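## Task

Take the yellow sponge off the desk and set it on the top surface of the low shelf below the REPAIRS sign, without moving that shelf. At the end every low shelf must still stand upright, and the robot must not have fallen or be left leaning; either of those is a failure.

## Robot and tools

ROBOT. A wheeled cart with a pan/tilt head camera and two arms, left_arm and right_arm, each with a wrist camera. The cart's footprint is 0.53 m wide and spans x = -0.35 to 0.07 m in the base frame. The base drives forward or backward and turns; it has no sideways motion. The arm pan axes stand at x = -0.060, y = +0.155 (left) and -0.155 (right). Shoulders are 0.89 m above the floor. Link lengths: upper arm 0.116, forearm 0.135, hand 0.162 m. A fixed-jaw tip reaches at most about 0.44 m horizontally from its pan axis and cannot go below about 0.54 m off the floor. Objects may occasionally be nudged by an outside push.

FRAMES. All positions are in metres. Base frame: origin on the floor between the drive wheels, x forward, y left, z up. The reported left_hand and right_hand are the fixed-jaw tips in this frame; a held item sits next to the tip on the swinging-jaw side. base_odometry is in the frame the base had at scene start, with heading in rad (positive = left, range -3.142 to 3.142). It counts wheel rotation only, so slip and bumps make it wrong.

move. One action per call. Optional fields: base, joints, speeds, plus cameras and blocking. base is a single velocity command {"x_m_s", "turn_rad_s", "for_s"}: forward speed in m/s (negative reverses), turning rate in rad/s (positive left), duration in s; omitted velocities are 0. Allowed magnitudes: x_m_s 0.005 to 0.291 or 0, turn_rad_s 0.02 to 1.175 or 0, for_s 0.1 to 7.5. If |x|/0.291 + |turn|/1.175 exceeds 1, both get scaled down. Acceleration is 0.5 m/s2 (turns 2 rad/s2), so very short or near-max commands, or ones under about 5 mm or 0.02 rad, may fall short; check odometry. joints is one flat dictionary for both arms and the head, keyed by joint name (head_pan_rad, head_tilt_rad, left_arm_/right_arm_ shoulder_pan_rad, shoulder_lift_rad, elbow_flex_rad, wrist_flex_rad, wrist_roll_rad, gripper_rad), each value an absolute target angle in radians. Ranges: head_pan -3.2..3.2 (0 ahead, positive left); head_tilt -0.76..1.45 (0 level, positive down); shoulder_pan -2.006..2.149; shoulder_lift -1.836..1.772; elbow_flex -1.773..1.58; wrist_flex -1.799..1.772; wrist_roll -2.816..2.978; gripper -0.03..1.944. speeds is a dictionary of per-joint maximum rad/s for this action only, 0.08 to 4.71 (defaults: head 1.5, pan 1.4, lift and elbow 2, wrist_flex 1.6, wrist_roll 1.3); grippers take no speed. Unknown keys invalidate a call; out-of-range values get it refused, and a refusal or an unrequested stop cancels the remaining robot calls of that reply in that scene. blocking true (default) returns when everything rests; false returns within about 0.5 s while motion continues, and a later move overrides only the joints it names, while omitting base lets a running drive coast to a stop. cameras picks head_camera, left_wrist_camera, right_wrist_camera or all; the pictures line gives their order. A move with no action just reports state and images.

JOINT GEOMETRY. Pan 0 points left_arm left and right_arm right; positive pan is clockwise from above, so straight ahead is +1.571 for left and -1.571 for right. With lift, elbow and wrist_flex all 0, the upper arm is nearly vertical and forearm plus fingers level; positive bends downward, and their sum is the finger angle below level (1.571 = pointing down, which needs the forearm no more than 0.20 rad above level). wrist_roll -1.522 puts the fixed jaw on the left looking outward, 1.619 on the right, 0.049 jaws in the arm's vertical plane. Over furniture with level fingers, keep the fixed jaw on the left so the hand body sits above the fingers. Gripper opening: about 0 touching, 0.075 m at 1, 0.106 m at 1.944. A target below contact squeezes; use -0.03 for thin items.

STOWING. Arms begin folded with jaws shut, 0.65 m total width. Stowed pose: pan -1.75 (left) or 1.75 (right), lift 0.05, elbow 1.35, wrist_flex -1.55, wrist_roll -1.52. Stow in two steps, wrist joints first, then the rest; unstow in the opposite order. Spinning in place needs a clear 0.44 m radius. Turning or reversing next to furniture can snag and tip the robot.

OTHER TOOLS. wait {seconds 0..10, cameras} lets time pass and returns state, ending early if prior moves settle. stop {cameras} brakes all running motions. zoom_image {camera, region [x0,y0,x1,y1] pixels, origin top-left, at most 504 by 504} enlarges part of a current image. finished_scene {scene} ends the current scene; the goal must hold without the robot afterward.

RESULTS. move reports done or the worst status. joint_status per joint: done, moving, off_target (resting away from target: load, sag or obstruction), not_followed (a self-collision check withheld arm targets, shown as joint command not followed), time_out (14 s cap), stopped, limit_stop_at_motor_heat. base_status done means sent for the full time, with the actual fraction in brackets. on_its_own lists uncommanded robot actions. Motor temperatures are listed per arm in joint order, gripper last; MOTOR HOT appears at 55 C and motors cut out at 70 C (JOINT FAULT or HAND FAULT).

CAUTIONS. Loaded joints sag downward; aim higher to compensate. Hand positions can be a few cm off. A joint stuck over 0.30 rad from target (jaws 0.09) for about 2 s trips; reset by sending a target 0.2 rad from the reading, away from the failed target. Load limits: about 0.4 kg at full reach, 0.7 kg close in. Avoid joint speeds near 3 rad/s while holding things. Never let the arms collide or press; do not drop items from height, slam into furniture, pull hard on objects in front, or let the robot lean. Time passes while you compose replies, and running moves continue then.

Each tool is called after "Request:" as a command line: name --argument value for each argument, lists and objects as JSON in quotes; but a table of rows of numbers goes row by row, as --pt "numbers of a row", without its own name.

## Session

Request:
move --joints '{"head_tilt_rad":0.3}' --cameras '["all"]'

Request:
move --joints '{"head_pan_rad":-1.0}' --cameras '["head_camera"]'

Request:
move --joints '{"head_pan_rad":-2.0}' --cameras '["head_camera"]'

Request:
move --joints '{"head_pan_rad":-3.0}' --cameras '["head_camera"]'

Request:
move --joints '{"head_pan_rad":2.0}' --cameras '["head_camera"]'

Request:
move --joints '{"head_pan_rad":1.0}' --cameras '["head_camera"]'

Scene clock: 1.00 s.
Motor temperatures (°C): left_arm=[33 34 33 33 35 29] | right_arm=[30 29 26 27 32 27]
move: done
base_odometry: x=+0.000 y=+0.000 heading=+0.000
base_status: not commanded
joint_positions: head_pan_rad=+0.000 head_tilt_rad=+0.292 left_arm_shoulder_pan_rad=+0.000 left_arm_shoulder_lift_rad=-1.704 left_arm_elbow_flex_rad=+1.478 left_arm_wrist_flex_rad=+0.984 left_arm_wrist_roll_rad=-0.001 left_arm_gripper_rad=+0.000 right_arm_shoulder_pan_rad=+0.001 right_arm_shoulder_lift_rad=-1.670 right_arm_elbow_flex_rad=+1.496 right_arm_wrist_flex_rad=+1.032 right_arm_wrist_roll_rad=+0.000 right_arm_gripper_rad=+0.000
joint_status: all done
left_hand: x=-0.0600 y=+0.3116 z=+0.8261 quat_wxyz=(+0.395, -0.918, +0.023, +0.010) (m; base frame)
right_hand: x=-0.0602 y=-0.3015 z=+0.8125 quat_wxyz=(+0.008, +0.023, +0.937, -0.348) (m; base frame)
pictures: head_camera, left_wrist_camera, right_wrist_camera
Images, in order (width x height): head_camera 644x476, left_wrist_camera 644x476, right_wrist_camera 644x476.

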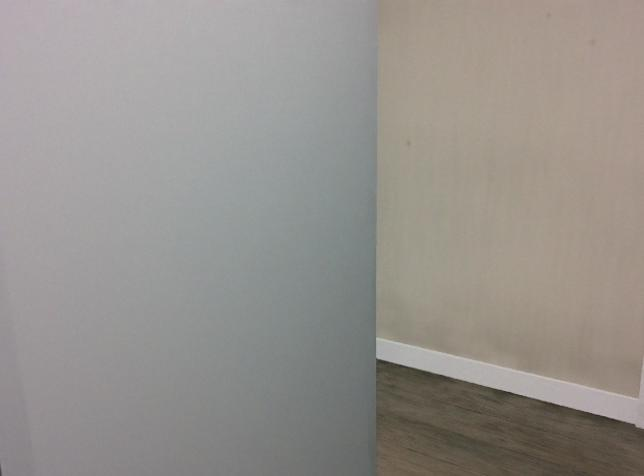

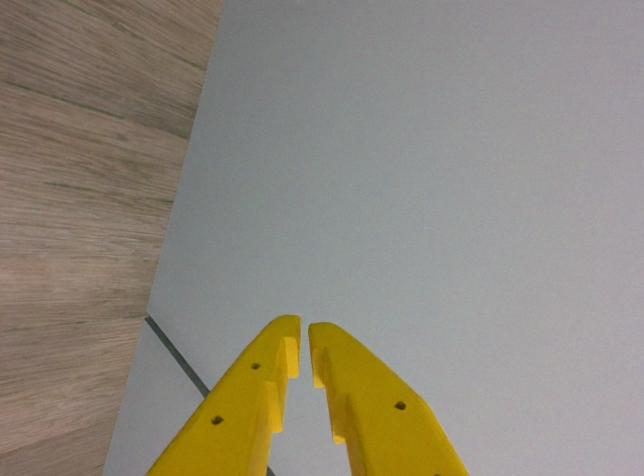

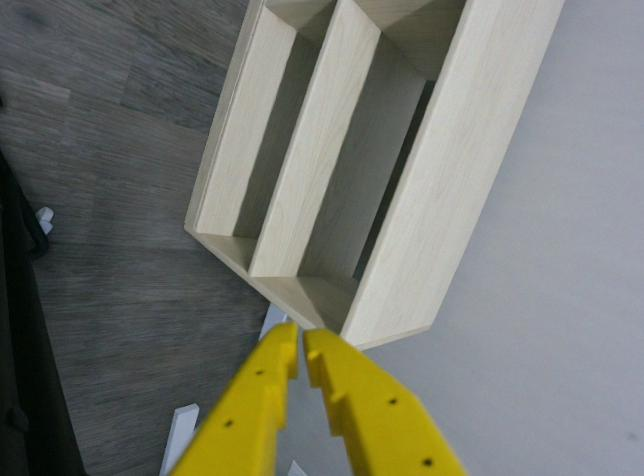

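Scene clock: 2.47 s.
move: done
base_odometry: x=+0.000 y=+0.000 heading=+0.000
base_status: not commanded
joint_positions: head_pan_rad=-0.991 head_tilt_rad=+0.292 left_arm_shoulder_pan_rad=+0.000 left_arm_shoulder_lift_rad=-1.704 left_arm_elbow_flex_rad=+1.478 left_arm_wrist_flex_rad=+0.984 left_arm_wrist_roll_rad=-0.001 left_arm_gripper_rad=+0.000 right_arm_shoulder_pan_rad=+0.001 right_arm_shoulder_lift_rad=-1.670 right_arm_elbow_flex_rad=+1.496 right_arm_wrist_flex_rad=+1.032 right_arm_wrist_roll_rad=+0.000 right_arm_gripper_rad=+0.000
joint_status: all done
left_hand: x=-0.0600 y=+0.3116 z=+0.8261 quat_wxyz=(+0.395, -0.918, +0.023, +0.010) (m; base frame)
right_hand: x=-0.0602 y=-0.3015 z=+0.8125 quat_wxyz=(+0.008, +0.023, +0.937, -0.348) (m; base frame)
pictures: head_camera
Images, in order (width x height): head_camera 644x476.

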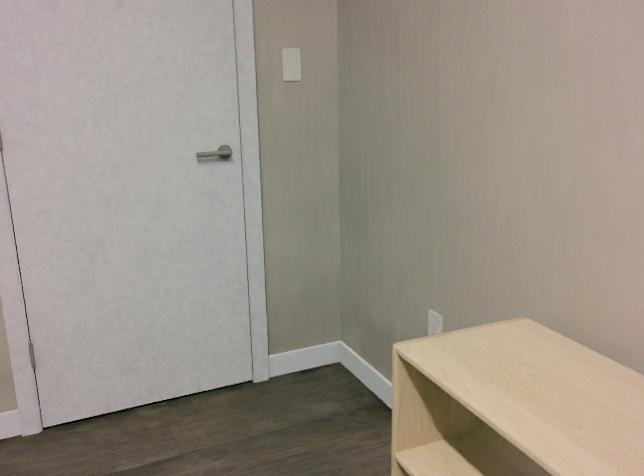

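Scene clock: 3.93 s.
move: done
base_odometry: x=+0.000 y=+0.000 heading=+0.000
base_status: not commanded
joint_positions: head_pan_rad=-1.991 head_tilt_rad=+0.292 left_arm_shoulder_pan_rad=+0.000 left_arm_shoulder_lift_rad=-1.704 left_arm_elbow_flex_rad=+1.478 left_arm_wrist_flex_rad=+0.984 left_arm_wrist_roll_rad=-0.001 left_arm_gripper_rad=+0.000 right_arm_shoulder_pan_rad=+0.001 right_arm_shoulder_lift_rad=-1.670 right_arm_elbow_flex_rad=+1.496 right_arm_wrist_flex_rad=+1.032 right_arm_wrist_roll_rad=+0.000 right_arm_gripper_rad=+0.000
joint_status: all done
left_hand: x=-0.0600 y=+0.3116 z=+0.8261 quat_wxyz=(+0.395, -0.918, +0.023, +0.010) (m; base frame)
right_hand: x=-0.0602 y=-0.3015 z=+0.8125 quat_wxyz=(+0.008, +0.023, +0.937, -0.348) (m; base frame)
pictures: head_camera
Images, in order (width x height): head_camera 644x476.

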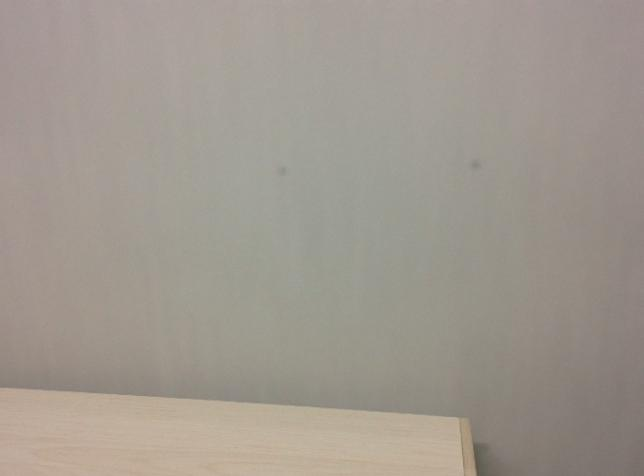

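Scene clock: 5.40 s.
move: done
base_odometry: x=+0.000 y=+0.000 heading=+0.000
base_status: not commanded
joint_positions: head_pan_rad=-2.991 head_tilt_rad=+0.292 left_arm_shoulder_pan_rad=+0.000 left_arm_shoulder_lift_rad=-1.704 left_arm_elbow_flex_rad=+1.478 left_arm_wrist_flex_rad=+0.984 left_arm_wrist_roll_rad=-0.001 left_arm_gripper_rad=+0.000 right_arm_shoulder_pan_rad=+0.001 right_arm_shoulder_lift_rad=-1.670 right_arm_elbow_flex_rad=+1.496 right_arm_wrist_flex_rad=+1.032 right_arm_wrist_roll_rad=+0.000 right_arm_gripper_rad=+0.000
joint_status: all done
left_hand: x=-0.0600 y=+0.3116 z=+0.8261 quat_wxyz=(+0.395, -0.918, +0.023, +0.010) (m; base frame)
right_hand: x=-0.0602 y=-0.3015 z=+0.8125 quat_wxyz=(+0.008, +0.023, +0.937, -0.348) (m; base frame)
pictures: head_camera
Images, in order (width x height): head_camera 644x476.

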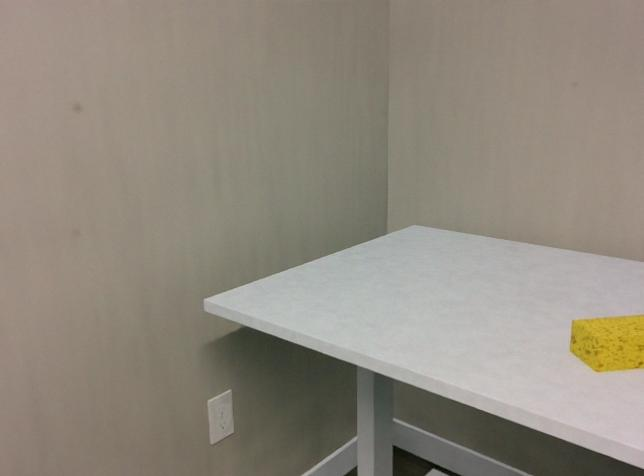

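Scene clock: 9.53 s.
move: done
base_odometry: x=+0.000 y=+0.000 heading=+0.000
base_status: not commanded
joint_positions: head_pan_rad=+1.989 head_tilt_rad=+0.292 left_arm_shoulder_pan_rad=+0.000 left_arm_shoulder_lift_rad=-1.704 left_arm_elbow_flex_rad=+1.478 left_arm_wrist_flex_rad=+0.984 left_arm_wrist_roll_rad=-0.001 left_arm_gripper_rad=+0.000 right_arm_shoulder_pan_rad=+0.001 right_arm_shoulder_lift_rad=-1.670 right_arm_elbow_flex_rad=+1.496 right_arm_wrist_flex_rad=+1.032 right_arm_wrist_roll_rad=+0.000 right_arm_gripper_rad=+0.000
joint_status: all done
left_hand: x=-0.0600 y=+0.3116 z=+0.8261 quat_wxyz=(+0.395, -0.918, +0.023, +0.010) (m; base frame)
right_hand: x=-0.0602 y=-0.3015 z=+0.8125 quat_wxyz=(+0.008, +0.023, +0.937, -0.348) (m; base frame)
pictures: head_camera
Images, in order (width x height): head_camera 644x476.

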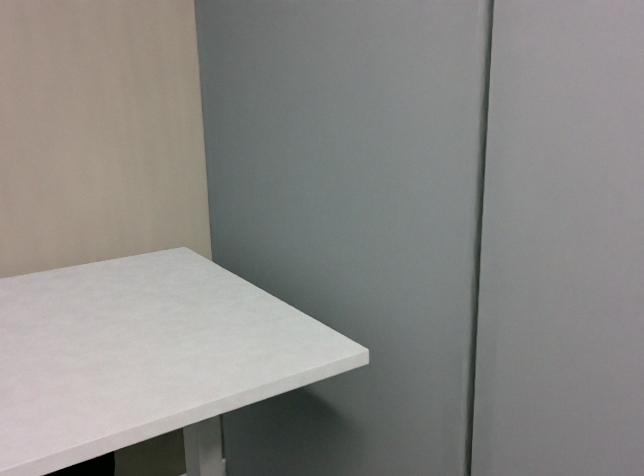

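Scene clock: 11.00 s.
move: done
base_odometry: x=+0.000 y=+0.000 heading=+0.000
base_status: not commanded
joint_positions: head_pan_rad=+1.009 head_tilt_rad=+0.292 left_arm_shoulder_pan_rad=+0.000 left_arm_shoulder_lift_rad=-1.704 left_arm_elbow_flex_rad=+1.478 left_arm_wrist_flex_rad=+0.984 left_arm_wrist_roll_rad=-0.001 left_arm_gripper_rad=+0.000 right_arm_shoulder_pan_rad=+0.001 right_arm_shoulder_lift_rad=-1.670 right_arm_elbow_flex_rad=+1.496 right_arm_wrist_flex_rad=+1.032 right_arm_wrist_roll_rad=+0.000 right_arm_gripper_rad=+0.000
joint_status: all done
left_hand: x=-0.0600 y=+0.3116 z=+0.8261 quat_wxyz=(+0.395, -0.918, +0.023, +0.010) (m; base frame)
right_hand: x=-0.0602 y=-0.3015 z=+0.8125 quat_wxyz=(+0.008, +0.023, +0.937, -0.348) (m; base frame)
pictures: head_camera
Images, in order (width x height): head_camera 644x476.

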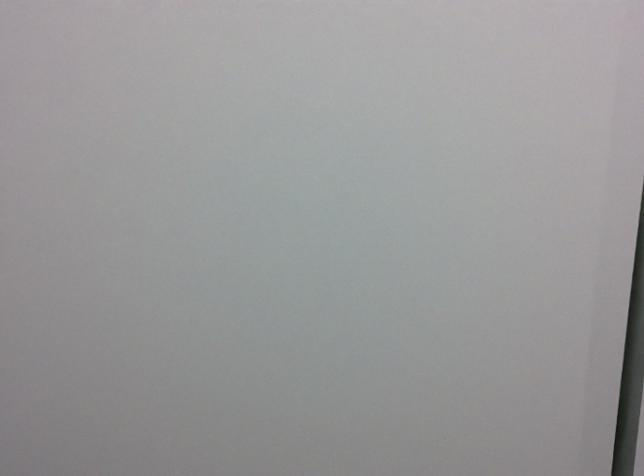

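Request:
move --joints '{"head_pan_rad":-1.4,"head_tilt_rad":-0.3}' --cameras '["head_camera"]'

Request:
move --joints '{"head_pan_rad":-1.4,"head_tilt_rad":0.7}' --cameras '["head_camera"]'

Request:
move --joints '{"head_pan_rad":-2.4}' --cameras '["head_camera"]'

Request:
move --joints '{"head_pan_rad":-2.4,"head_tilt_rad":-0.3}' --cameras '["head_camera"]'

Request:
move --joints '{"head_pan_rad":2.6,"head_tilt_rad":0.5}' --cameras '["head_camera"]'

Request:
move --joints '{"head_pan_rad":1.7,"head_tilt_rad":0.8}' --cameras '["head_camera"]'

Request:
move --joints '{"head_pan_rad":0,"head_tilt_rad":0.8}' --cameras '["head_camera"]'

Scene clock: 32.70 s.
move: done
base_odometry: x=+0.000 y=+0.000 heading=+0.000
base_status: not commanded
joint_positions: head_pan_rad=-1.391 head_tilt_rad=-0.290 left_arm_shoulder_pan_rad=+0.000 left_arm_shoulder_lift_rad=-1.704 left_arm_elbow_flex_rad=+1.478 left_arm_wrist_flex_rad=+0.984 left_arm_wrist_roll_rad=-0.001 left_arm_gripper_rad=+0.000 right_arm_shoulder_pan_rad=+0.001 right_arm_shoulder_lift_rad=-1.670 right_arm_elbow_flex_rad=+1.496 right_arm_wrist_flex_rad=+1.032 right_arm_wrist_roll_rad=+0.000 right_arm_gripper_rad=+0.000
joint_status: all done
left_hand: x=-0.0600 y=+0.3116 z=+0.8261 quat_wxyz=(+0.395, -0.918, +0.023, +0.010) (m; base frame)
right_hand: x=-0.0602 y=-0.3015 z=+0.8125 quat_wxyz=(+0.008, +0.023, +0.937, -0.348) (m; base frame)
pictures: head_camera
Images, in order (width x height): head_camera 644x476.

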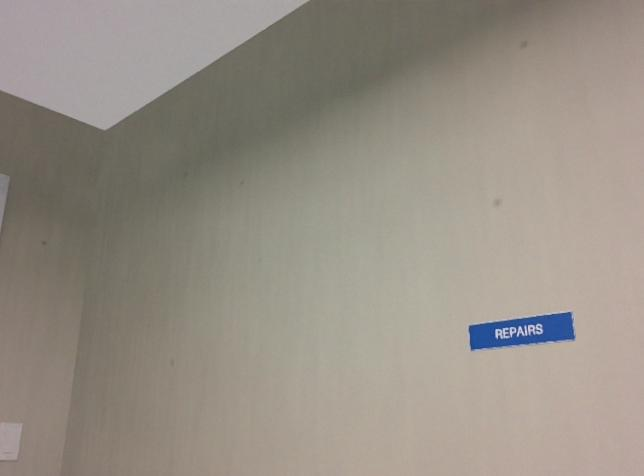

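Scene clock: 34.17 s.
move: done
base_odometry: x=+0.000 y=+0.000 heading=+0.000
base_status: not commanded
joint_positions: head_pan_rad=-1.391 head_tilt_rad=+0.693 left_arm_shoulder_pan_rad=+0.000 left_arm_shoulder_lift_rad=-1.704 left_arm_elbow_flex_rad=+1.478 left_arm_wrist_flex_rad=+0.984 left_arm_wrist_roll_rad=-0.001 left_arm_gripper_rad=+0.000 right_arm_shoulder_pan_rad=+0.001 right_arm_shoulder_lift_rad=-1.670 right_arm_elbow_flex_rad=+1.496 right_arm_wrist_flex_rad=+1.032 right_arm_wrist_roll_rad=+0.000 right_arm_gripper_rad=+0.000
joint_status: all done
left_hand: x=-0.0600 y=+0.3116 z=+0.8261 quat_wxyz=(+0.395, -0.918, +0.023, +0.010) (m; base frame)
right_hand: x=-0.0602 y=-0.3015 z=+0.8125 quat_wxyz=(+0.008, +0.023, +0.937, -0.348) (m; base frame)
pictures: head_camera
Images, in order (width x height): head_camera 644x476.

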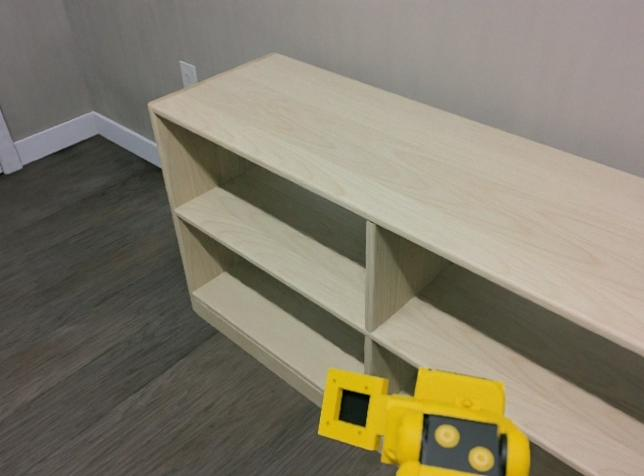

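Scene clock: 35.63 s.
move: done
base_odometry: x=+0.000 y=+0.000 heading=+0.000
base_status: not commanded
joint_positions: head_pan_rad=-2.391 head_tilt_rad=+0.693 left_arm_shoulder_pan_rad=+0.000 left_arm_shoulder_lift_rad=-1.704 left_arm_elbow_flex_rad=+1.478 left_arm_wrist_flex_rad=+0.984 left_arm_wrist_roll_rad=-0.001 left_arm_gripper_rad=+0.000 right_arm_shoulder_pan_rad=+0.001 right_arm_shoulder_lift_rad=-1.670 right_arm_elbow_flex_rad=+1.496 right_arm_wrist_flex_rad=+1.032 right_arm_wrist_roll_rad=+0.000 right_arm_gripper_rad=+0.000
joint_status: all done
left_hand: x=-0.0600 y=+0.3116 z=+0.8261 quat_wxyz=(+0.395, -0.918, +0.023, +0.010) (m; base frame)
right_hand: x=-0.0602 y=-0.3015 z=+0.8125 quat_wxyz=(+0.008, +0.023, +0.937, -0.348) (m; base frame)
pictures: head_camera
Images, in order (width x height): head_camera 644x476.

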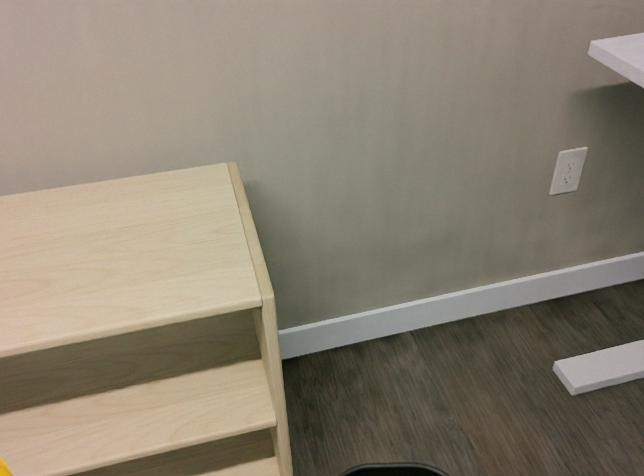

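Scene clock: 37.10 s.
move: done
base_odometry: x=+0.000 y=+0.000 heading=+0.000
base_status: not commanded
joint_positions: head_pan_rad=-2.391 head_tilt_rad=-0.290 left_arm_shoulder_pan_rad=+0.000 left_arm_shoulder_lift_rad=-1.704 left_arm_elbow_flex_rad=+1.478 left_arm_wrist_flex_rad=+0.984 left_arm_wrist_roll_rad=-0.001 left_arm_gripper_rad=+0.000 right_arm_shoulder_pan_rad=+0.001 right_arm_shoulder_lift_rad=-1.670 right_arm_elbow_flex_rad=+1.496 right_arm_wrist_flex_rad=+1.032 right_arm_wrist_roll_rad=+0.000 right_arm_gripper_rad=+0.000
joint_status: all done
left_hand: x=-0.0600 y=+0.3116 z=+0.8261 quat_wxyz=(+0.395, -0.918, +0.023, +0.010) (m; base frame)
right_hand: x=-0.0602 y=-0.3015 z=+0.8125 quat_wxyz=(+0.008, +0.023, +0.937, -0.348) (m; base frame)
pictures: head_camera
Images, in order (width x height): head_camera 644x476.

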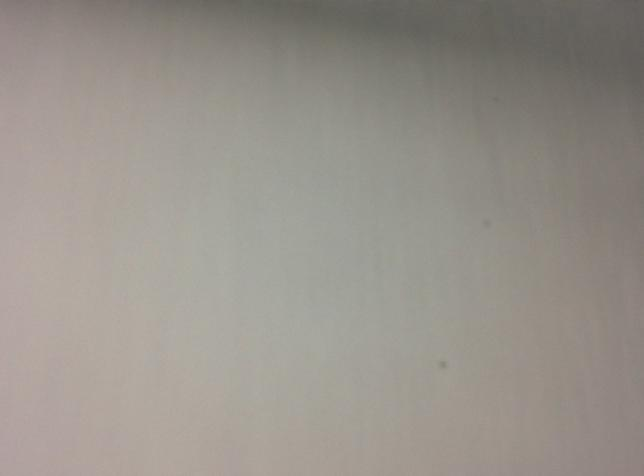

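Scene clock: 41.23 s.
move: done
base_odometry: x=+0.000 y=+0.000 heading=+0.000
base_status: not commanded
joint_positions: head_pan_rad=+2.589 head_tilt_rad=+0.493 left_arm_shoulder_pan_rad=+0.000 left_arm_shoulder_lift_rad=-1.704 left_arm_elbow_flex_rad=+1.478 left_arm_wrist_flex_rad=+0.984 left_arm_wrist_roll_rad=-0.001 left_arm_gripper_rad=+0.000 right_arm_shoulder_pan_rad=+0.001 right_arm_shoulder_lift_rad=-1.670 right_arm_elbow_flex_rad=+1.496 right_arm_wrist_flex_rad=+1.032 right_arm_wrist_roll_rad=+0.000 right_arm_gripper_rad=+0.000
joint_status: all done
left_hand: x=-0.0600 y=+0.3116 z=+0.8261 quat_wxyz=(+0.395, -0.918, +0.023, +0.010) (m; base frame)
right_hand: x=-0.0602 y=-0.3015 z=+0.8125 quat_wxyz=(+0.008, +0.023, +0.937, -0.348) (m; base frame)
pictures: head_camera
Images, in order (width x height): head_camera 644x476.

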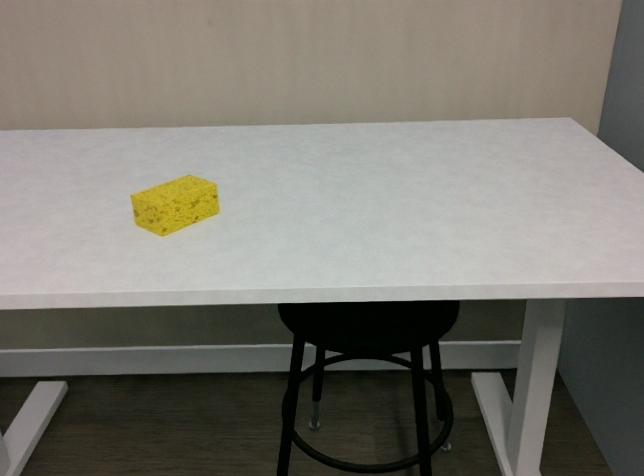

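Scene clock: 42.63 s.
move: done
base_odometry: x=+0.000 y=+0.000 heading=+0.000
base_status: not commanded
joint_positions: head_pan_rad=+1.709 head_tilt_rad=+0.794 left_arm_shoulder_pan_rad=+0.000 left_arm_shoulder_lift_rad=-1.704 left_arm_elbow_flex_rad=+1.478 left_arm_wrist_flex_rad=+0.984 left_arm_wrist_roll_rad=-0.001 left_arm_gripper_rad=+0.000 right_arm_shoulder_pan_rad=+0.001 right_arm_shoulder_lift_rad=-1.670 right_arm_elbow_flex_rad=+1.496 right_arm_wrist_flex_rad=+1.032 right_arm_wrist_roll_rad=+0.000 right_arm_gripper_rad=+0.000
joint_status: all done
left_hand: x=-0.0600 y=+0.3116 z=+0.8261 quat_wxyz=(+0.395, -0.918, +0.023, +0.010) (m; base frame)
right_hand: x=-0.0602 y=-0.3015 z=+0.8125 quat_wxyz=(+0.008, +0.023, +0.937, -0.348) (m; base frame)
pictures: head_camera
Images, in order (width x height): head_camera 644x476.

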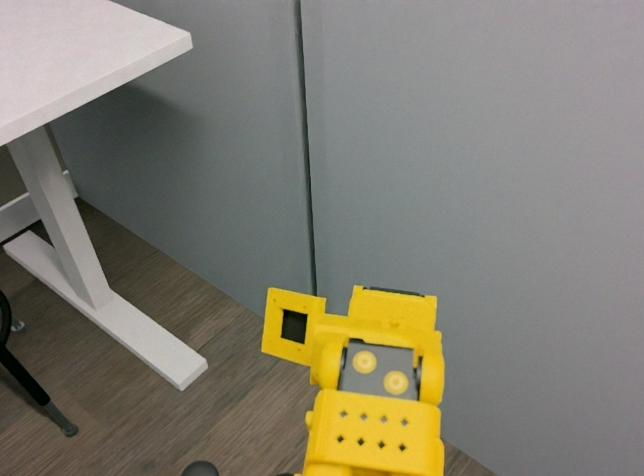

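Scene clock: 44.57 s.
move: done
base_odometry: x=+0.000 y=+0.000 heading=+0.000
base_status: not commanded
joint_positions: head_pan_rad=+0.009 head_tilt_rad=+0.794 left_arm_shoulder_pan_rad=+0.000 left_arm_shoulder_lift_rad=-1.704 left_arm_elbow_flex_rad=+1.478 left_arm_wrist_flex_rad=+0.984 left_arm_wrist_roll_rad=-0.001 left_arm_gripper_rad=+0.000 right_arm_shoulder_pan_rad=+0.001 right_arm_shoulder_lift_rad=-1.670 right_arm_elbow_flex_rad=+1.496 right_arm_wrist_flex_rad=+1.032 right_arm_wrist_roll_rad=+0.000 right_arm_gripper_rad=+0.000
joint_status: all done
left_hand: x=-0.0600 y=+0.3116 z=+0.8261 quat_wxyz=(+0.395, -0.918, +0.023, +0.010) (m; base frame)
right_hand: x=-0.0602 y=-0.3015 z=+0.8125 quat_wxyz=(+0.008, +0.023, +0.937, -0.348) (m; base frame)
pictures: head_camera
Images, in order (width x height): head_camera 644x476.

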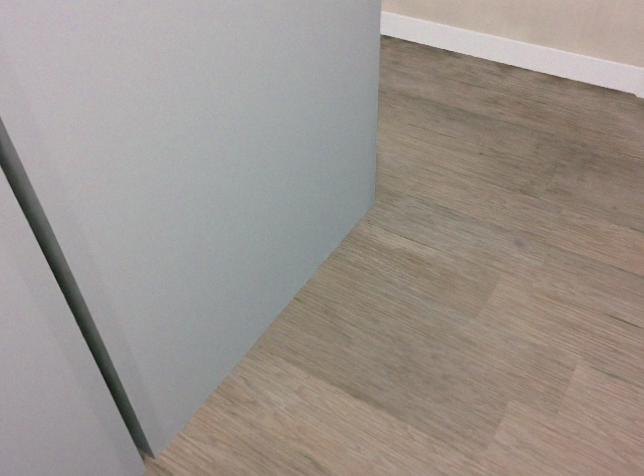

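Request:
move --base '{"turn_rad_s":0.7,"for_s":3.73}' --joints '{"head_pan_rad":0,"head_tilt_rad":0.7}' --cameras '["head_camera"]'

Scene clock: 96.80 s.
move: done
base_odometry: x=-0.001 y=+0.000 heading=+2.612
base_status: done (sent for 3.73 of 3.73 s)
joint_positions: head_pan_rad=+0.009 head_tilt_rad=+0.713 left_arm_shoulder_pan_rad=-0.006 left_arm_shoulder_lift_rad=-1.704 left_arm_elbow_flex_rad=+1.478 left_arm_wrist_flex_rad=+0.984 left_arm_wrist_roll_rad=-0.001 left_arm_gripper_rad=+0.000 right_arm_shoulder_pan_rad=-0.004 right_arm_shoulder_lift_rad=-1.670 right_arm_elbow_flex_rad=+1.496 right_arm_wrist_flex_rad=+1.032 right_arm_wrist_roll_rad=+0.000 right_arm_gripper_rad=+0.000
joint_status: all done
left_hand: x=-0.0609 y=+0.3116 z=+0.8261 quat_wxyz=(+0.395, -0.918, +0.020, +0.011) (m; base frame)
right_hand: x=-0.0595 y=-0.3015 z=+0.8125 quat_wxyz=(+0.009, +0.021, +0.937, -0.348) (m; base frame)
pictures: head_camera
Images, in order (width x height): head_camera 644x476.

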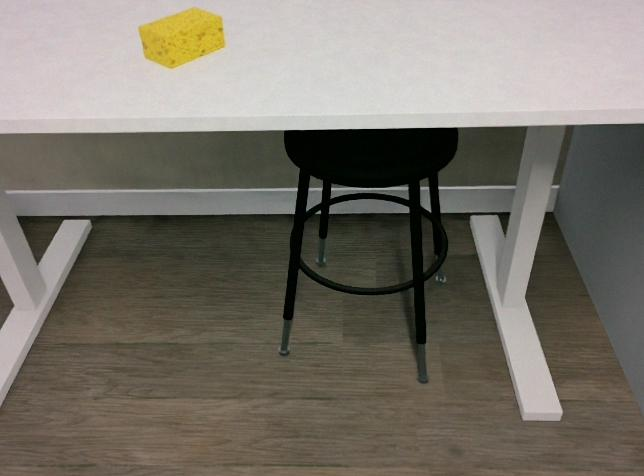

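Request:
move --base '{"x_m_s":0.2,"for_s":2}' --joints '{"head_pan_rad":0,"head_tilt_rad":0.8}' --cameras '["head_camera"]'

Scene clock: 108.17 s.
move: done
base_odometry: x=-0.347 y=+0.201 heading=+2.615
base_status: done (sent for 2 of 2 s)
joint_positions: head_pan_rad=+0.009 head_tilt_rad=+0.794 left_arm_shoulder_pan_rad=-0.004 left_arm_shoulder_lift_rad=-1.704 left_arm_elbow_flex_rad=+1.478 left_arm_wrist_flex_rad=+0.984 left_arm_wrist_roll_rad=-0.001 left_arm_gripper_rad=+0.000 right_arm_shoulder_pan_rad=+0.001 right_arm_shoulder_lift_rad=-1.670 right_arm_elbow_flex_rad=+1.496 right_arm_wrist_flex_rad=+1.032 right_arm_wrist_roll_rad=+0.000 right_arm_gripper_rad=+0.000
joint_status: all done
left_hand: x=-0.0607 y=+0.3116 z=+0.8261 quat_wxyz=(+0.395, -0.918, +0.021, +0.011) (m; base frame)
right_hand: x=-0.0602 y=-0.3015 z=+0.8125 quat_wxyz=(+0.008, +0.023, +0.937, -0.348) (m; base frame)
pictures: head_camera
Images, in order (width x height): head_camera 644x476.

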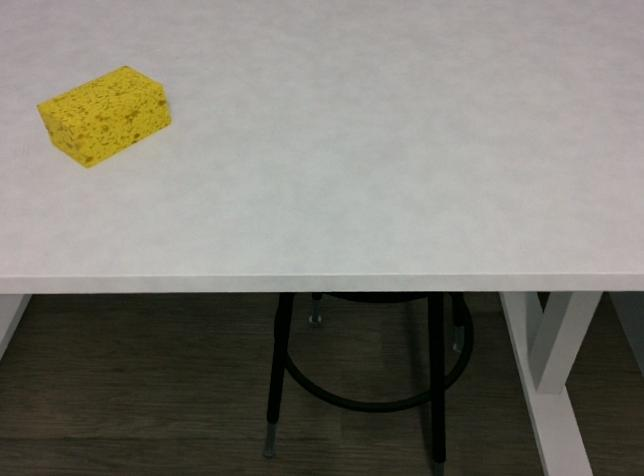

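Request:
move --joints '{"left_arm_shoulder_lift_rad":0.251,"left_arm_elbow_flex_rad":-0.58,"left_arm_wrist_flex_rad":1.33,"left_arm_wrist_roll_rad":-1.522}'

Request:
move --joints '{"left_arm_shoulder_pan_rad":1.2}' --cameras '["head_camera","left_wrist_camera"]'

Scene clock: 178.63 s.
move: done
base_odometry: x=-0.347 y=+0.201 heading=+2.615
base_status: not commanded
joint_positions: head_pan_rad=+0.009 head_tilt_rad=+0.794 left_arm_shoulder_pan_rad=-0.004 left_arm_shoulder_lift_rad=+0.257 left_arm_elbow_flex_rad=-0.544 left_arm_wrist_flex_rad=+1.327 left_arm_wrist_roll_rad=-1.516 left_arm_gripper_rad=+0.000 right_arm_shoulder_pan_rad=+0.001 right_arm_shoulder_lift_rad=-1.670 right_arm_elbow_flex_rad=+1.496 right_arm_wrist_flex_rad=+1.032 right_arm_wrist_roll_rad=+0.000 right_arm_gripper_rad=+0.000
joint_status: all done
left_hand: x=-0.0690 y=+0.4499 z=+0.9004 quat_wxyz=(+0.186, -0.686, +0.679, +0.185) (m; base frame)
right_hand: x=-0.0602 y=-0.3015 z=+0.8125 quat_wxyz=(+0.008, +0.023, +0.937, -0.348) (m; base frame)
pictures: none

Scene clock: 180.23 s.
move: done
base_odometry: x=-0.347 y=+0.201 heading=+2.615
base_status: not commanded
joint_positions: head_pan_rad=+0.009 head_tilt_rad=+0.794 left_arm_shoulder_pan_rad=+1.194 left_arm_shoulder_lift_rad=+0.257 left_arm_elbow_flex_rad=-0.544 left_arm_wrist_flex_rad=+1.327 left_arm_wrist_roll_rad=-1.518 left_arm_gripper_rad=+0.000 right_arm_shoulder_pan_rad=+0.000 right_arm_shoulder_lift_rad=-1.670 right_arm_elbow_flex_rad=+1.496 right_arm_wrist_flex_rad=+1.032 right_arm_wrist_roll_rad=+0.000 right_arm_gripper_rad=+0.000
joint_status: all done
left_hand: x=+0.2114 y=+0.2708 z=+0.9004 quat_wxyz=(+0.258, -0.183, +0.947, +0.049) (m; base frame)
right_hand: x=-0.0600 y=-0.3015 z=+0.8125 quat_wxyz=(+0.009, +0.023, +0.937, -0.348) (m; base frame)
pictures: head_camera, left_wrist_camera
Images, in order (width x height): head_camera 644x476, left_wrist_camera 644x476.

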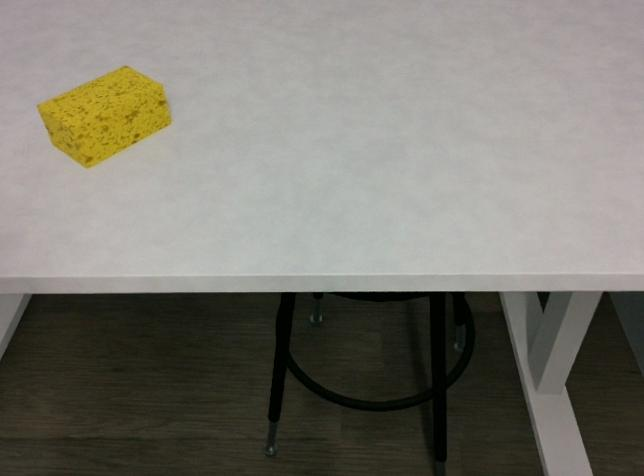

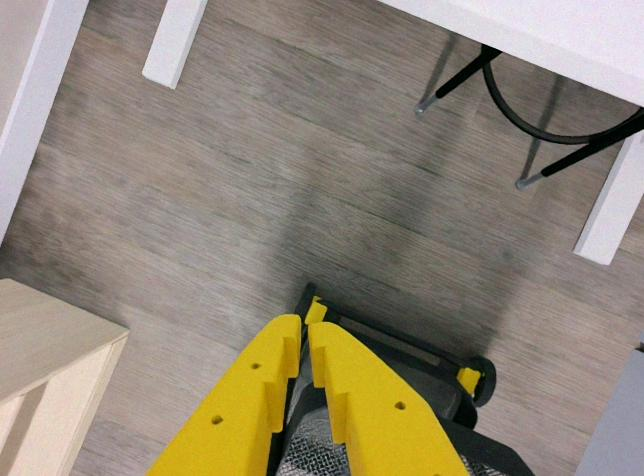

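Request:
move --base '{"x_m_s":-0.1,"for_s":1.0}'

Request:
move --base '{"turn_rad_s":0.5,"for_s":2.0}'

Request:
move --base '{"x_m_s":0.17,"for_s":2.0}' --cameras '["head_camera","left_wrist_camera","right_wrist_camera"]'

Scene clock: 205.90 s.
move: done
base_odometry: x=-0.260 y=+0.150 heading=+2.615
base_status: done (sent for 1 of 1 s)
joint_positions: head_pan_rad=+0.009 head_tilt_rad=+0.795 left_arm_shoulder_pan_rad=+1.203 left_arm_shoulder_lift_rad=+0.258 left_arm_elbow_flex_rad=-0.544 left_arm_wrist_flex_rad=+1.329 left_arm_wrist_roll_rad=-1.518 left_arm_gripper_rad=+0.000 right_arm_shoulder_pan_rad=+0.000 right_arm_shoulder_lift_rad=-1.670 right_arm_elbow_flex_rad=+1.496 right_arm_wrist_flex_rad=+1.032 right_arm_wrist_roll_rad=+0.000 right_arm_gripper_rad=+0.000
joint_status: not commanded
left_hand: x=+0.2123 y=+0.2683 z=+0.8999 quat_wxyz=(+0.257, -0.179, +0.949, +0.047) (m; base frame)
right_hand: x=-0.0600 y=-0.3015 z=+0.8125 quat_wxyz=(+0.009, +0.023, +0.937, -0.348) (m; base frame)
pictures: none

Scene clock: 208.53 s.
move: done
base_odometry: x=-0.260 y=+0.151 heading=-2.670
base_status: done (sent for 2 of 2 s)
joint_positions: head_pan_rad=+0.009 head_tilt_rad=+0.795 left_arm_shoulder_pan_rad=+1.195 left_arm_shoulder_lift_rad=+0.258 left_arm_elbow_flex_rad=-0.546 left_arm_wrist_flex_rad=+1.329 left_arm_wrist_roll_rad=-1.518 left_arm_gripper_rad=+0.000 right_arm_shoulder_pan_rad=-0.002 right_arm_shoulder_lift_rad=-1.670 right_arm_elbow_flex_rad=+1.496 right_arm_wrist_flex_rad=+1.032 right_arm_wrist_roll_rad=+0.000 right_arm_gripper_rad=+0.000
joint_status: not commanded
left_hand: x=+0.2115 y=+0.2704 z=+0.9002 quat_wxyz=(+0.257, -0.182, +0.948, +0.048) (m; base frame)
right_hand: x=-0.0597 y=-0.3015 z=+0.8125 quat_wxyz=(+0.009, +0.022, +0.937, -0.348) (m; base frame)
pictures: none

Scene clock: 211.40 s.
move: done
base_odometry: x=-0.563 y=-0.005 heading=-2.668
base_status: done (sent for 2 of 2 s)
joint_positions: head_pan_rad=+0.009 head_tilt_rad=+0.795 left_arm_shoulder_pan_rad=+1.203 left_arm_shoulder_lift_rad=+0.258 left_arm_elbow_flex_rad=-0.546 left_arm_wrist_flex_rad=+1.329 left_arm_wrist_roll_rad=-1.518 left_arm_gripper_rad=+0.000 right_arm_shoulder_pan_rad=+0.004 right_arm_shoulder_lift_rad=-1.670 right_arm_elbow_flex_rad=+1.496 right_arm_wrist_flex_rad=+1.032 right_arm_wrist_roll_rad=+0.000 right_arm_gripper_rad=+0.000
joint_status: not commanded
left_hand: x=+0.2124 y=+0.2683 z=+0.9002 quat_wxyz=(+0.257, -0.179, +0.949, +0.047) (m; base frame)
right_hand: x=-0.0606 y=-0.3015 z=+0.8125 quat_wxyz=(+0.008, +0.025, +0.937, -0.348) (m; base frame)
pictures: head_camera, left_wrist_camera, right_wrist_camera
Images, in order (width x height): head_camera 644x476, left_wrist_camera 644x476, right_wrist_camera 644x476.

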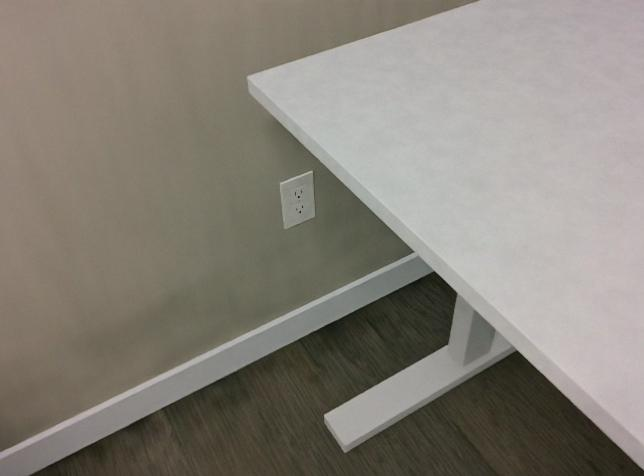

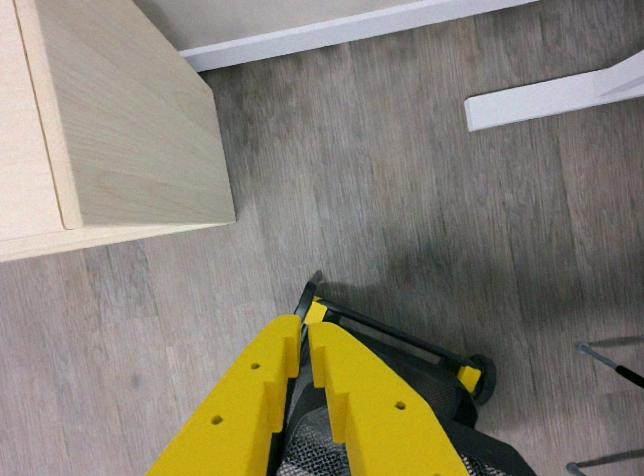

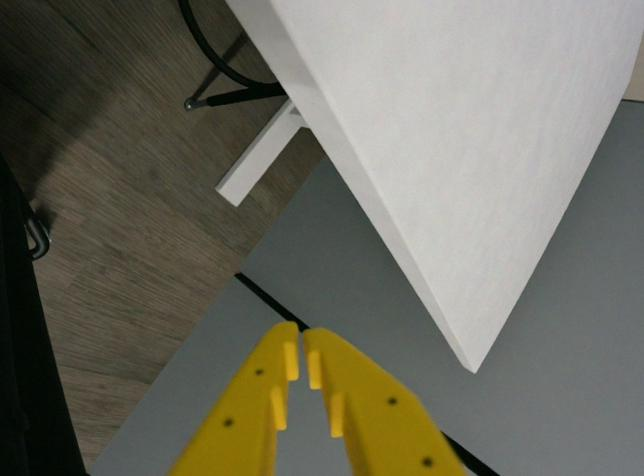

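Request:
move --base '{"turn_rad_s":-0.5,"for_s":2.6}' --cameras '["head_camera","left_wrist_camera"]'

Scene clock: 220.20 s.
move: done
base_odometry: x=-0.563 y=-0.005 heading=+2.313
base_status: done (sent for 2.6 of 2.6 s)
joint_positions: head_pan_rad=+0.009 head_tilt_rad=+0.795 left_arm_shoulder_pan_rad=+1.203 left_arm_shoulder_lift_rad=+0.258 left_arm_elbow_flex_rad=-0.546 left_arm_wrist_flex_rad=+1.329 left_arm_wrist_roll_rad=-1.518 left_arm_gripper_rad=+0.000 right_arm_shoulder_pan_rad=+0.003 right_arm_shoulder_lift_rad=-1.670 right_arm_elbow_flex_rad=+1.496 right_arm_wrist_flex_rad=+1.032 right_arm_wrist_roll_rad=+0.000 right_arm_gripper_rad=+0.000
joint_status: not commanded
left_hand: x=+0.2124 y=+0.2683 z=+0.9002 quat_wxyz=(+0.257, -0.179, +0.949, +0.047) (m; base frame)
right_hand: x=-0.0604 y=-0.3015 z=+0.8125 quat_wxyz=(+0.008, +0.024, +0.937, -0.348) (m; base frame)
pictures: head_camera, left_wrist_camera
Images, in order (width x height): head_camera 644x476, left_wrist_camera 644x476.

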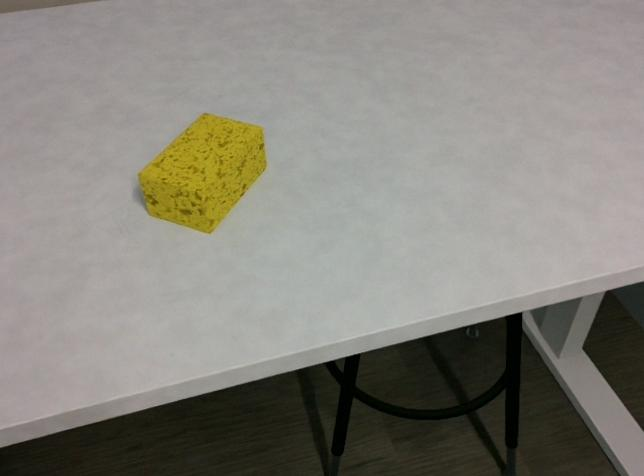

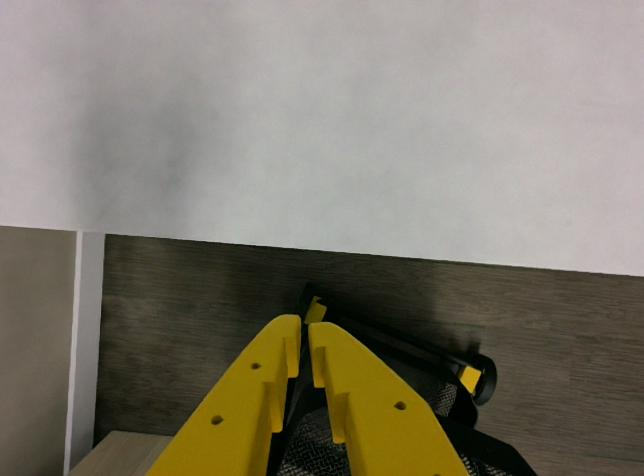

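Request:
move --base '{"x_m_s":0.1,"for_s":1.5}' --joints '{"head_tilt_rad":1.1,"head_pan_rad":0.2,"left_arm_shoulder_pan_rad":1.6,"left_arm_gripper_rad":1.7}' --cameras '["head_camera","left_wrist_camera"]'

Scene clock: 233.37 s.
move: done
base_odometry: x=-0.664 y=+0.107 heading=+2.311
base_status: done (sent for 1.5 of 1.5 s)
joint_positions: head_pan_rad=+0.189 head_tilt_rad=+1.094 left_arm_shoulder_pan_rad=+1.594 left_arm_shoulder_lift_rad=+0.258 left_arm_elbow_flex_rad=-0.546 left_arm_wrist_flex_rad=+1.329 left_arm_wrist_roll_rad=-1.518 left_arm_gripper_rad=+1.692 right_arm_shoulder_pan_rad=+0.000 right_arm_shoulder_lift_rad=-1.670 right_arm_elbow_flex_rad=+1.496 right_arm_wrist_flex_rad=+1.032 right_arm_wrist_roll_rad=+0.000 right_arm_gripper_rad=+0.000
joint_status: all done
left_hand: x=+0.2350 y=+0.1559 z=+0.9002 quat_wxyz=(+0.262, +0.009, +0.965, -0.004) (m; base frame)
right_hand: x=-0.0600 y=-0.3015 z=+0.8125 quat_wxyz=(+0.009, +0.023, +0.937, -0.348) (m; base frame)
pictures: head_camera, left_wrist_camera
Images, in order (width x height): head_camera 644x476, left_wrist_camera 644x476.

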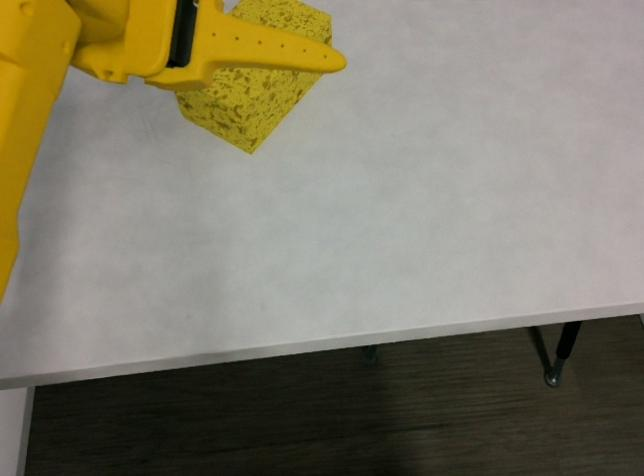

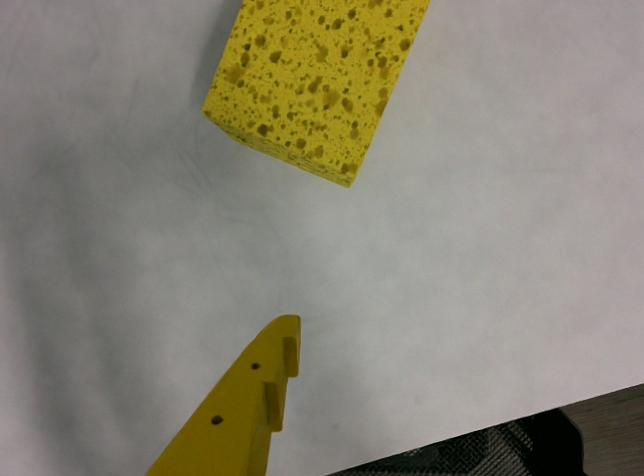

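Request:
move --joints '{"left_arm_shoulder_pan_rad":1.486,"left_arm_shoulder_lift_rad":0.33,"left_arm_elbow_flex_rad":-0.23,"left_arm_wrist_flex_rad":0.6,"left_arm_wrist_roll_rad":-2.0,"left_arm_gripper_rad":1.9}' --cameras '["head_camera","left_wrist_camera"]'

Scene clock: 263.67 s.
move: done
base_odometry: x=-0.664 y=+0.107 heading=+2.311
base_status: not commanded
joint_positions: head_pan_rad=+0.189 head_tilt_rad=+1.094 left_arm_shoulder_pan_rad=+1.491 left_arm_shoulder_lift_rad=+0.338 left_arm_elbow_flex_rad=-0.227 left_arm_wrist_flex_rad=+0.612 left_arm_wrist_roll_rad=-1.995 left_arm_gripper_rad=+1.891 right_arm_shoulder_pan_rad=+0.000 right_arm_shoulder_lift_rad=-1.670 right_arm_elbow_flex_rad=+1.496 right_arm_wrist_flex_rad=+1.032 right_arm_wrist_roll_rad=+0.000 right_arm_gripper_rad=+0.000
joint_status: all done
left_hand: x=+0.2896 y=+0.1899 z=+0.8773 quat_wxyz=(+0.395, +0.178, +0.894, +0.112) (m; base frame)
right_hand: x=-0.0600 y=-0.3015 z=+0.8125 quat_wxyz=(+0.009, +0.023, +0.937, -0.348) (m; base frame)
pictures: head_camera, left_wrist_camera
Images, in order (width x height): head_camera 644x476, left_wrist_camera 644x476.

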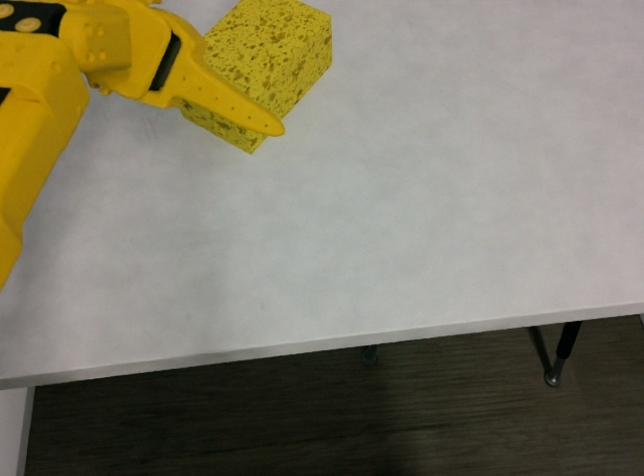

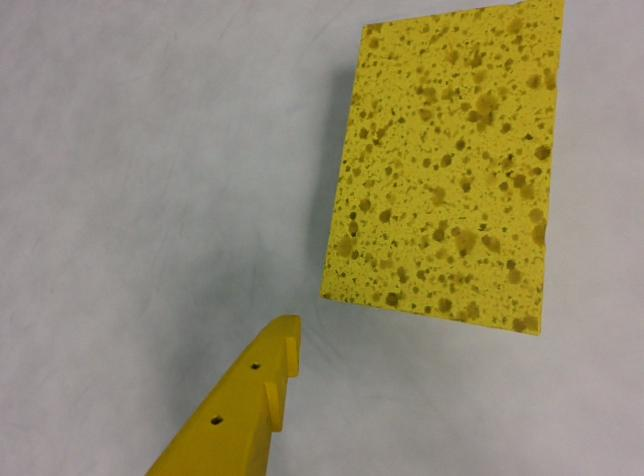

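Request:
move --joints '{"left_arm_shoulder_lift_rad":0.63,"left_arm_elbow_flex_rad":-0.5,"left_arm_wrist_flex_rad":0.76}' --speeds '{"left_arm_shoulder_lift_rad":0.5,"left_arm_elbow_flex_rad":0.5,"left_arm_wrist_flex_rad":0.3}' --cameras '["head_camera","left_wrist_camera"]'

Scene clock: 276.93 s.
move: done
base_odometry: x=-0.664 y=+0.107 heading=+2.311
base_status: not commanded
joint_positions: head_pan_rad=+0.189 head_tilt_rad=+1.094 left_arm_shoulder_pan_rad=+1.491 left_arm_shoulder_lift_rad=+0.643 left_arm_elbow_flex_rad=-0.463 left_arm_wrist_flex_rad=+0.757 left_arm_wrist_roll_rad=-1.995 left_arm_gripper_rad=+1.891 right_arm_shoulder_pan_rad=+0.000 right_arm_shoulder_lift_rad=-1.670 right_arm_elbow_flex_rad=+1.496 right_arm_wrist_flex_rad=+1.032 right_arm_wrist_roll_rad=+0.000 right_arm_gripper_rad=+0.000
joint_status: all done
left_hand: x=+0.2901 y=+0.1899 z=+0.8208 quat_wxyz=(+0.300, +0.186, +0.932, +0.085) (m; base frame)
right_hand: x=-0.0600 y=-0.3015 z=+0.8125 quat_wxyz=(+0.009, +0.023, +0.937, -0.348) (m; base frame)
pictures: head_camera, left_wrist_camera
Images, in order (width x height): head_camera 644x476, left_wrist_camera 644x476.

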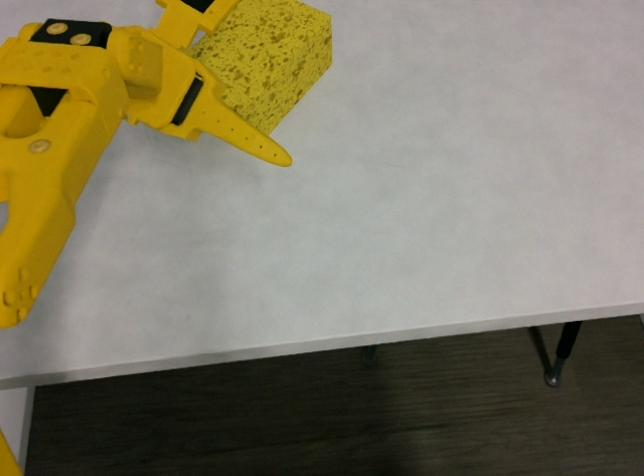

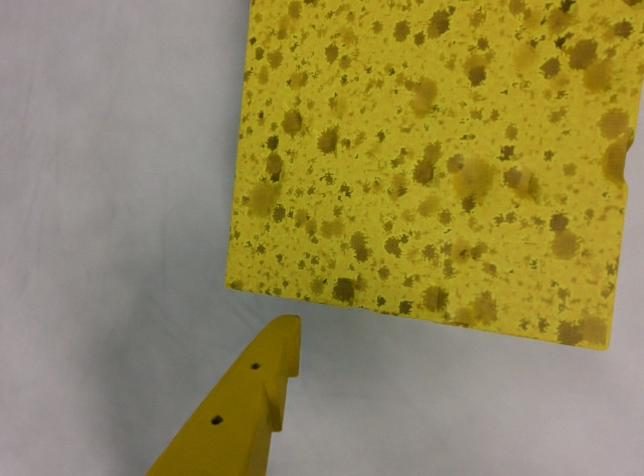

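Request:
move --joints '{"left_arm_shoulder_pan_rad":1.4,"left_arm_wrist_roll_rad":-2.08}'

Request:
move --joints '{"left_arm_shoulder_lift_rad":0.83,"left_arm_elbow_flex_rad":-0.68,"left_arm_wrist_flex_rad":0.79}' --speeds '{"left_arm_shoulder_lift_rad":0.4,"left_arm_elbow_flex_rad":0.4,"left_arm_wrist_flex_rad":0.3}' --cameras '["head_camera","left_wrist_camera"]'

Scene clock: 295.70 s.
move: done
base_odometry: x=-0.664 y=+0.107 heading=+2.311
base_status: not commanded
joint_positions: head_pan_rad=+0.189 head_tilt_rad=+1.094 left_arm_shoulder_pan_rad=+1.404 left_arm_shoulder_lift_rad=+0.643 left_arm_elbow_flex_rad=-0.463 left_arm_wrist_flex_rad=+0.757 left_arm_wrist_roll_rad=-2.076 left_arm_gripper_rad=+1.891 right_arm_shoulder_pan_rad=+0.000 right_arm_shoulder_lift_rad=-1.670 right_arm_elbow_flex_rad=+1.496 right_arm_wrist_flex_rad=+1.032 right_arm_wrist_roll_rad=+0.000 right_arm_gripper_rad=+0.000
joint_status: all done
left_hand: x=+0.2862 y=+0.2201 z=+0.8211 quat_wxyz=(+0.291, +0.183, +0.933, +0.110) (m; base frame)
right_hand: x=-0.0600 y=-0.3015 z=+0.8125 quat_wxyz=(+0.009, +0.023, +0.937, -0.348) (m; base frame)
pictures: none

Scene clock: 296.73 s.
move: done
base_odometry: x=-0.664 y=+0.107 heading=+2.311
base_status: not commanded
joint_positions: head_pan_rad=+0.189 head_tilt_rad=+1.094 left_arm_shoulder_pan_rad=+1.404 left_arm_shoulder_lift_rad=+0.844 left_arm_elbow_flex_rad=-0.647 left_arm_wrist_flex_rad=+0.787 left_arm_wrist_roll_rad=-2.076 left_arm_gripper_rad=+1.891 right_arm_shoulder_pan_rad=+0.000 right_arm_shoulder_lift_rad=-1.670 right_arm_elbow_flex_rad=+1.496 right_arm_wrist_flex_rad=+1.032 right_arm_wrist_roll_rad=+0.000 right_arm_gripper_rad=+0.000
joint_status: all done
left_hand: x=+0.2924 y=+0.2212 z=+0.7949 quat_wxyz=(+0.270, +0.184, +0.940, +0.102) (m; base frame)
right_hand: x=-0.0600 y=-0.3015 z=+0.8125 quat_wxyz=(+0.009, +0.023, +0.937, -0.348) (m; base frame)
pictures: head_camera, left_wrist_camera
Images, in order (width x height): head_camera 644x476, left_wrist_camera 644x476.

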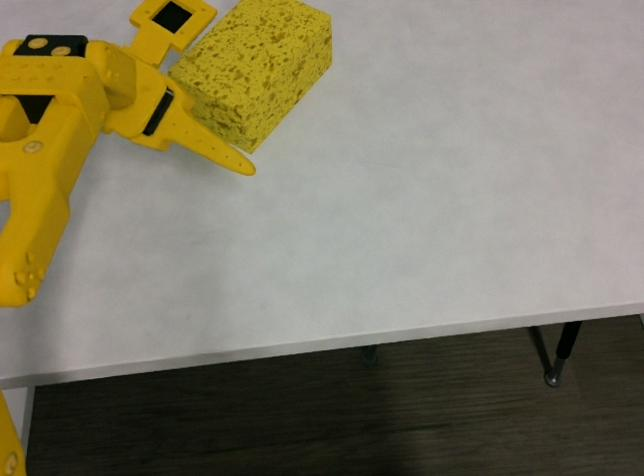

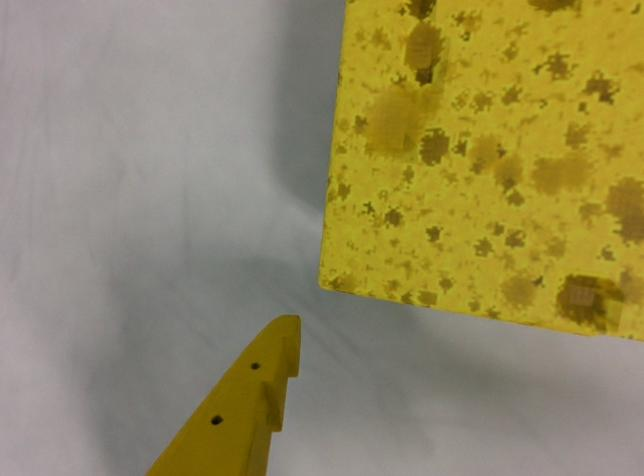

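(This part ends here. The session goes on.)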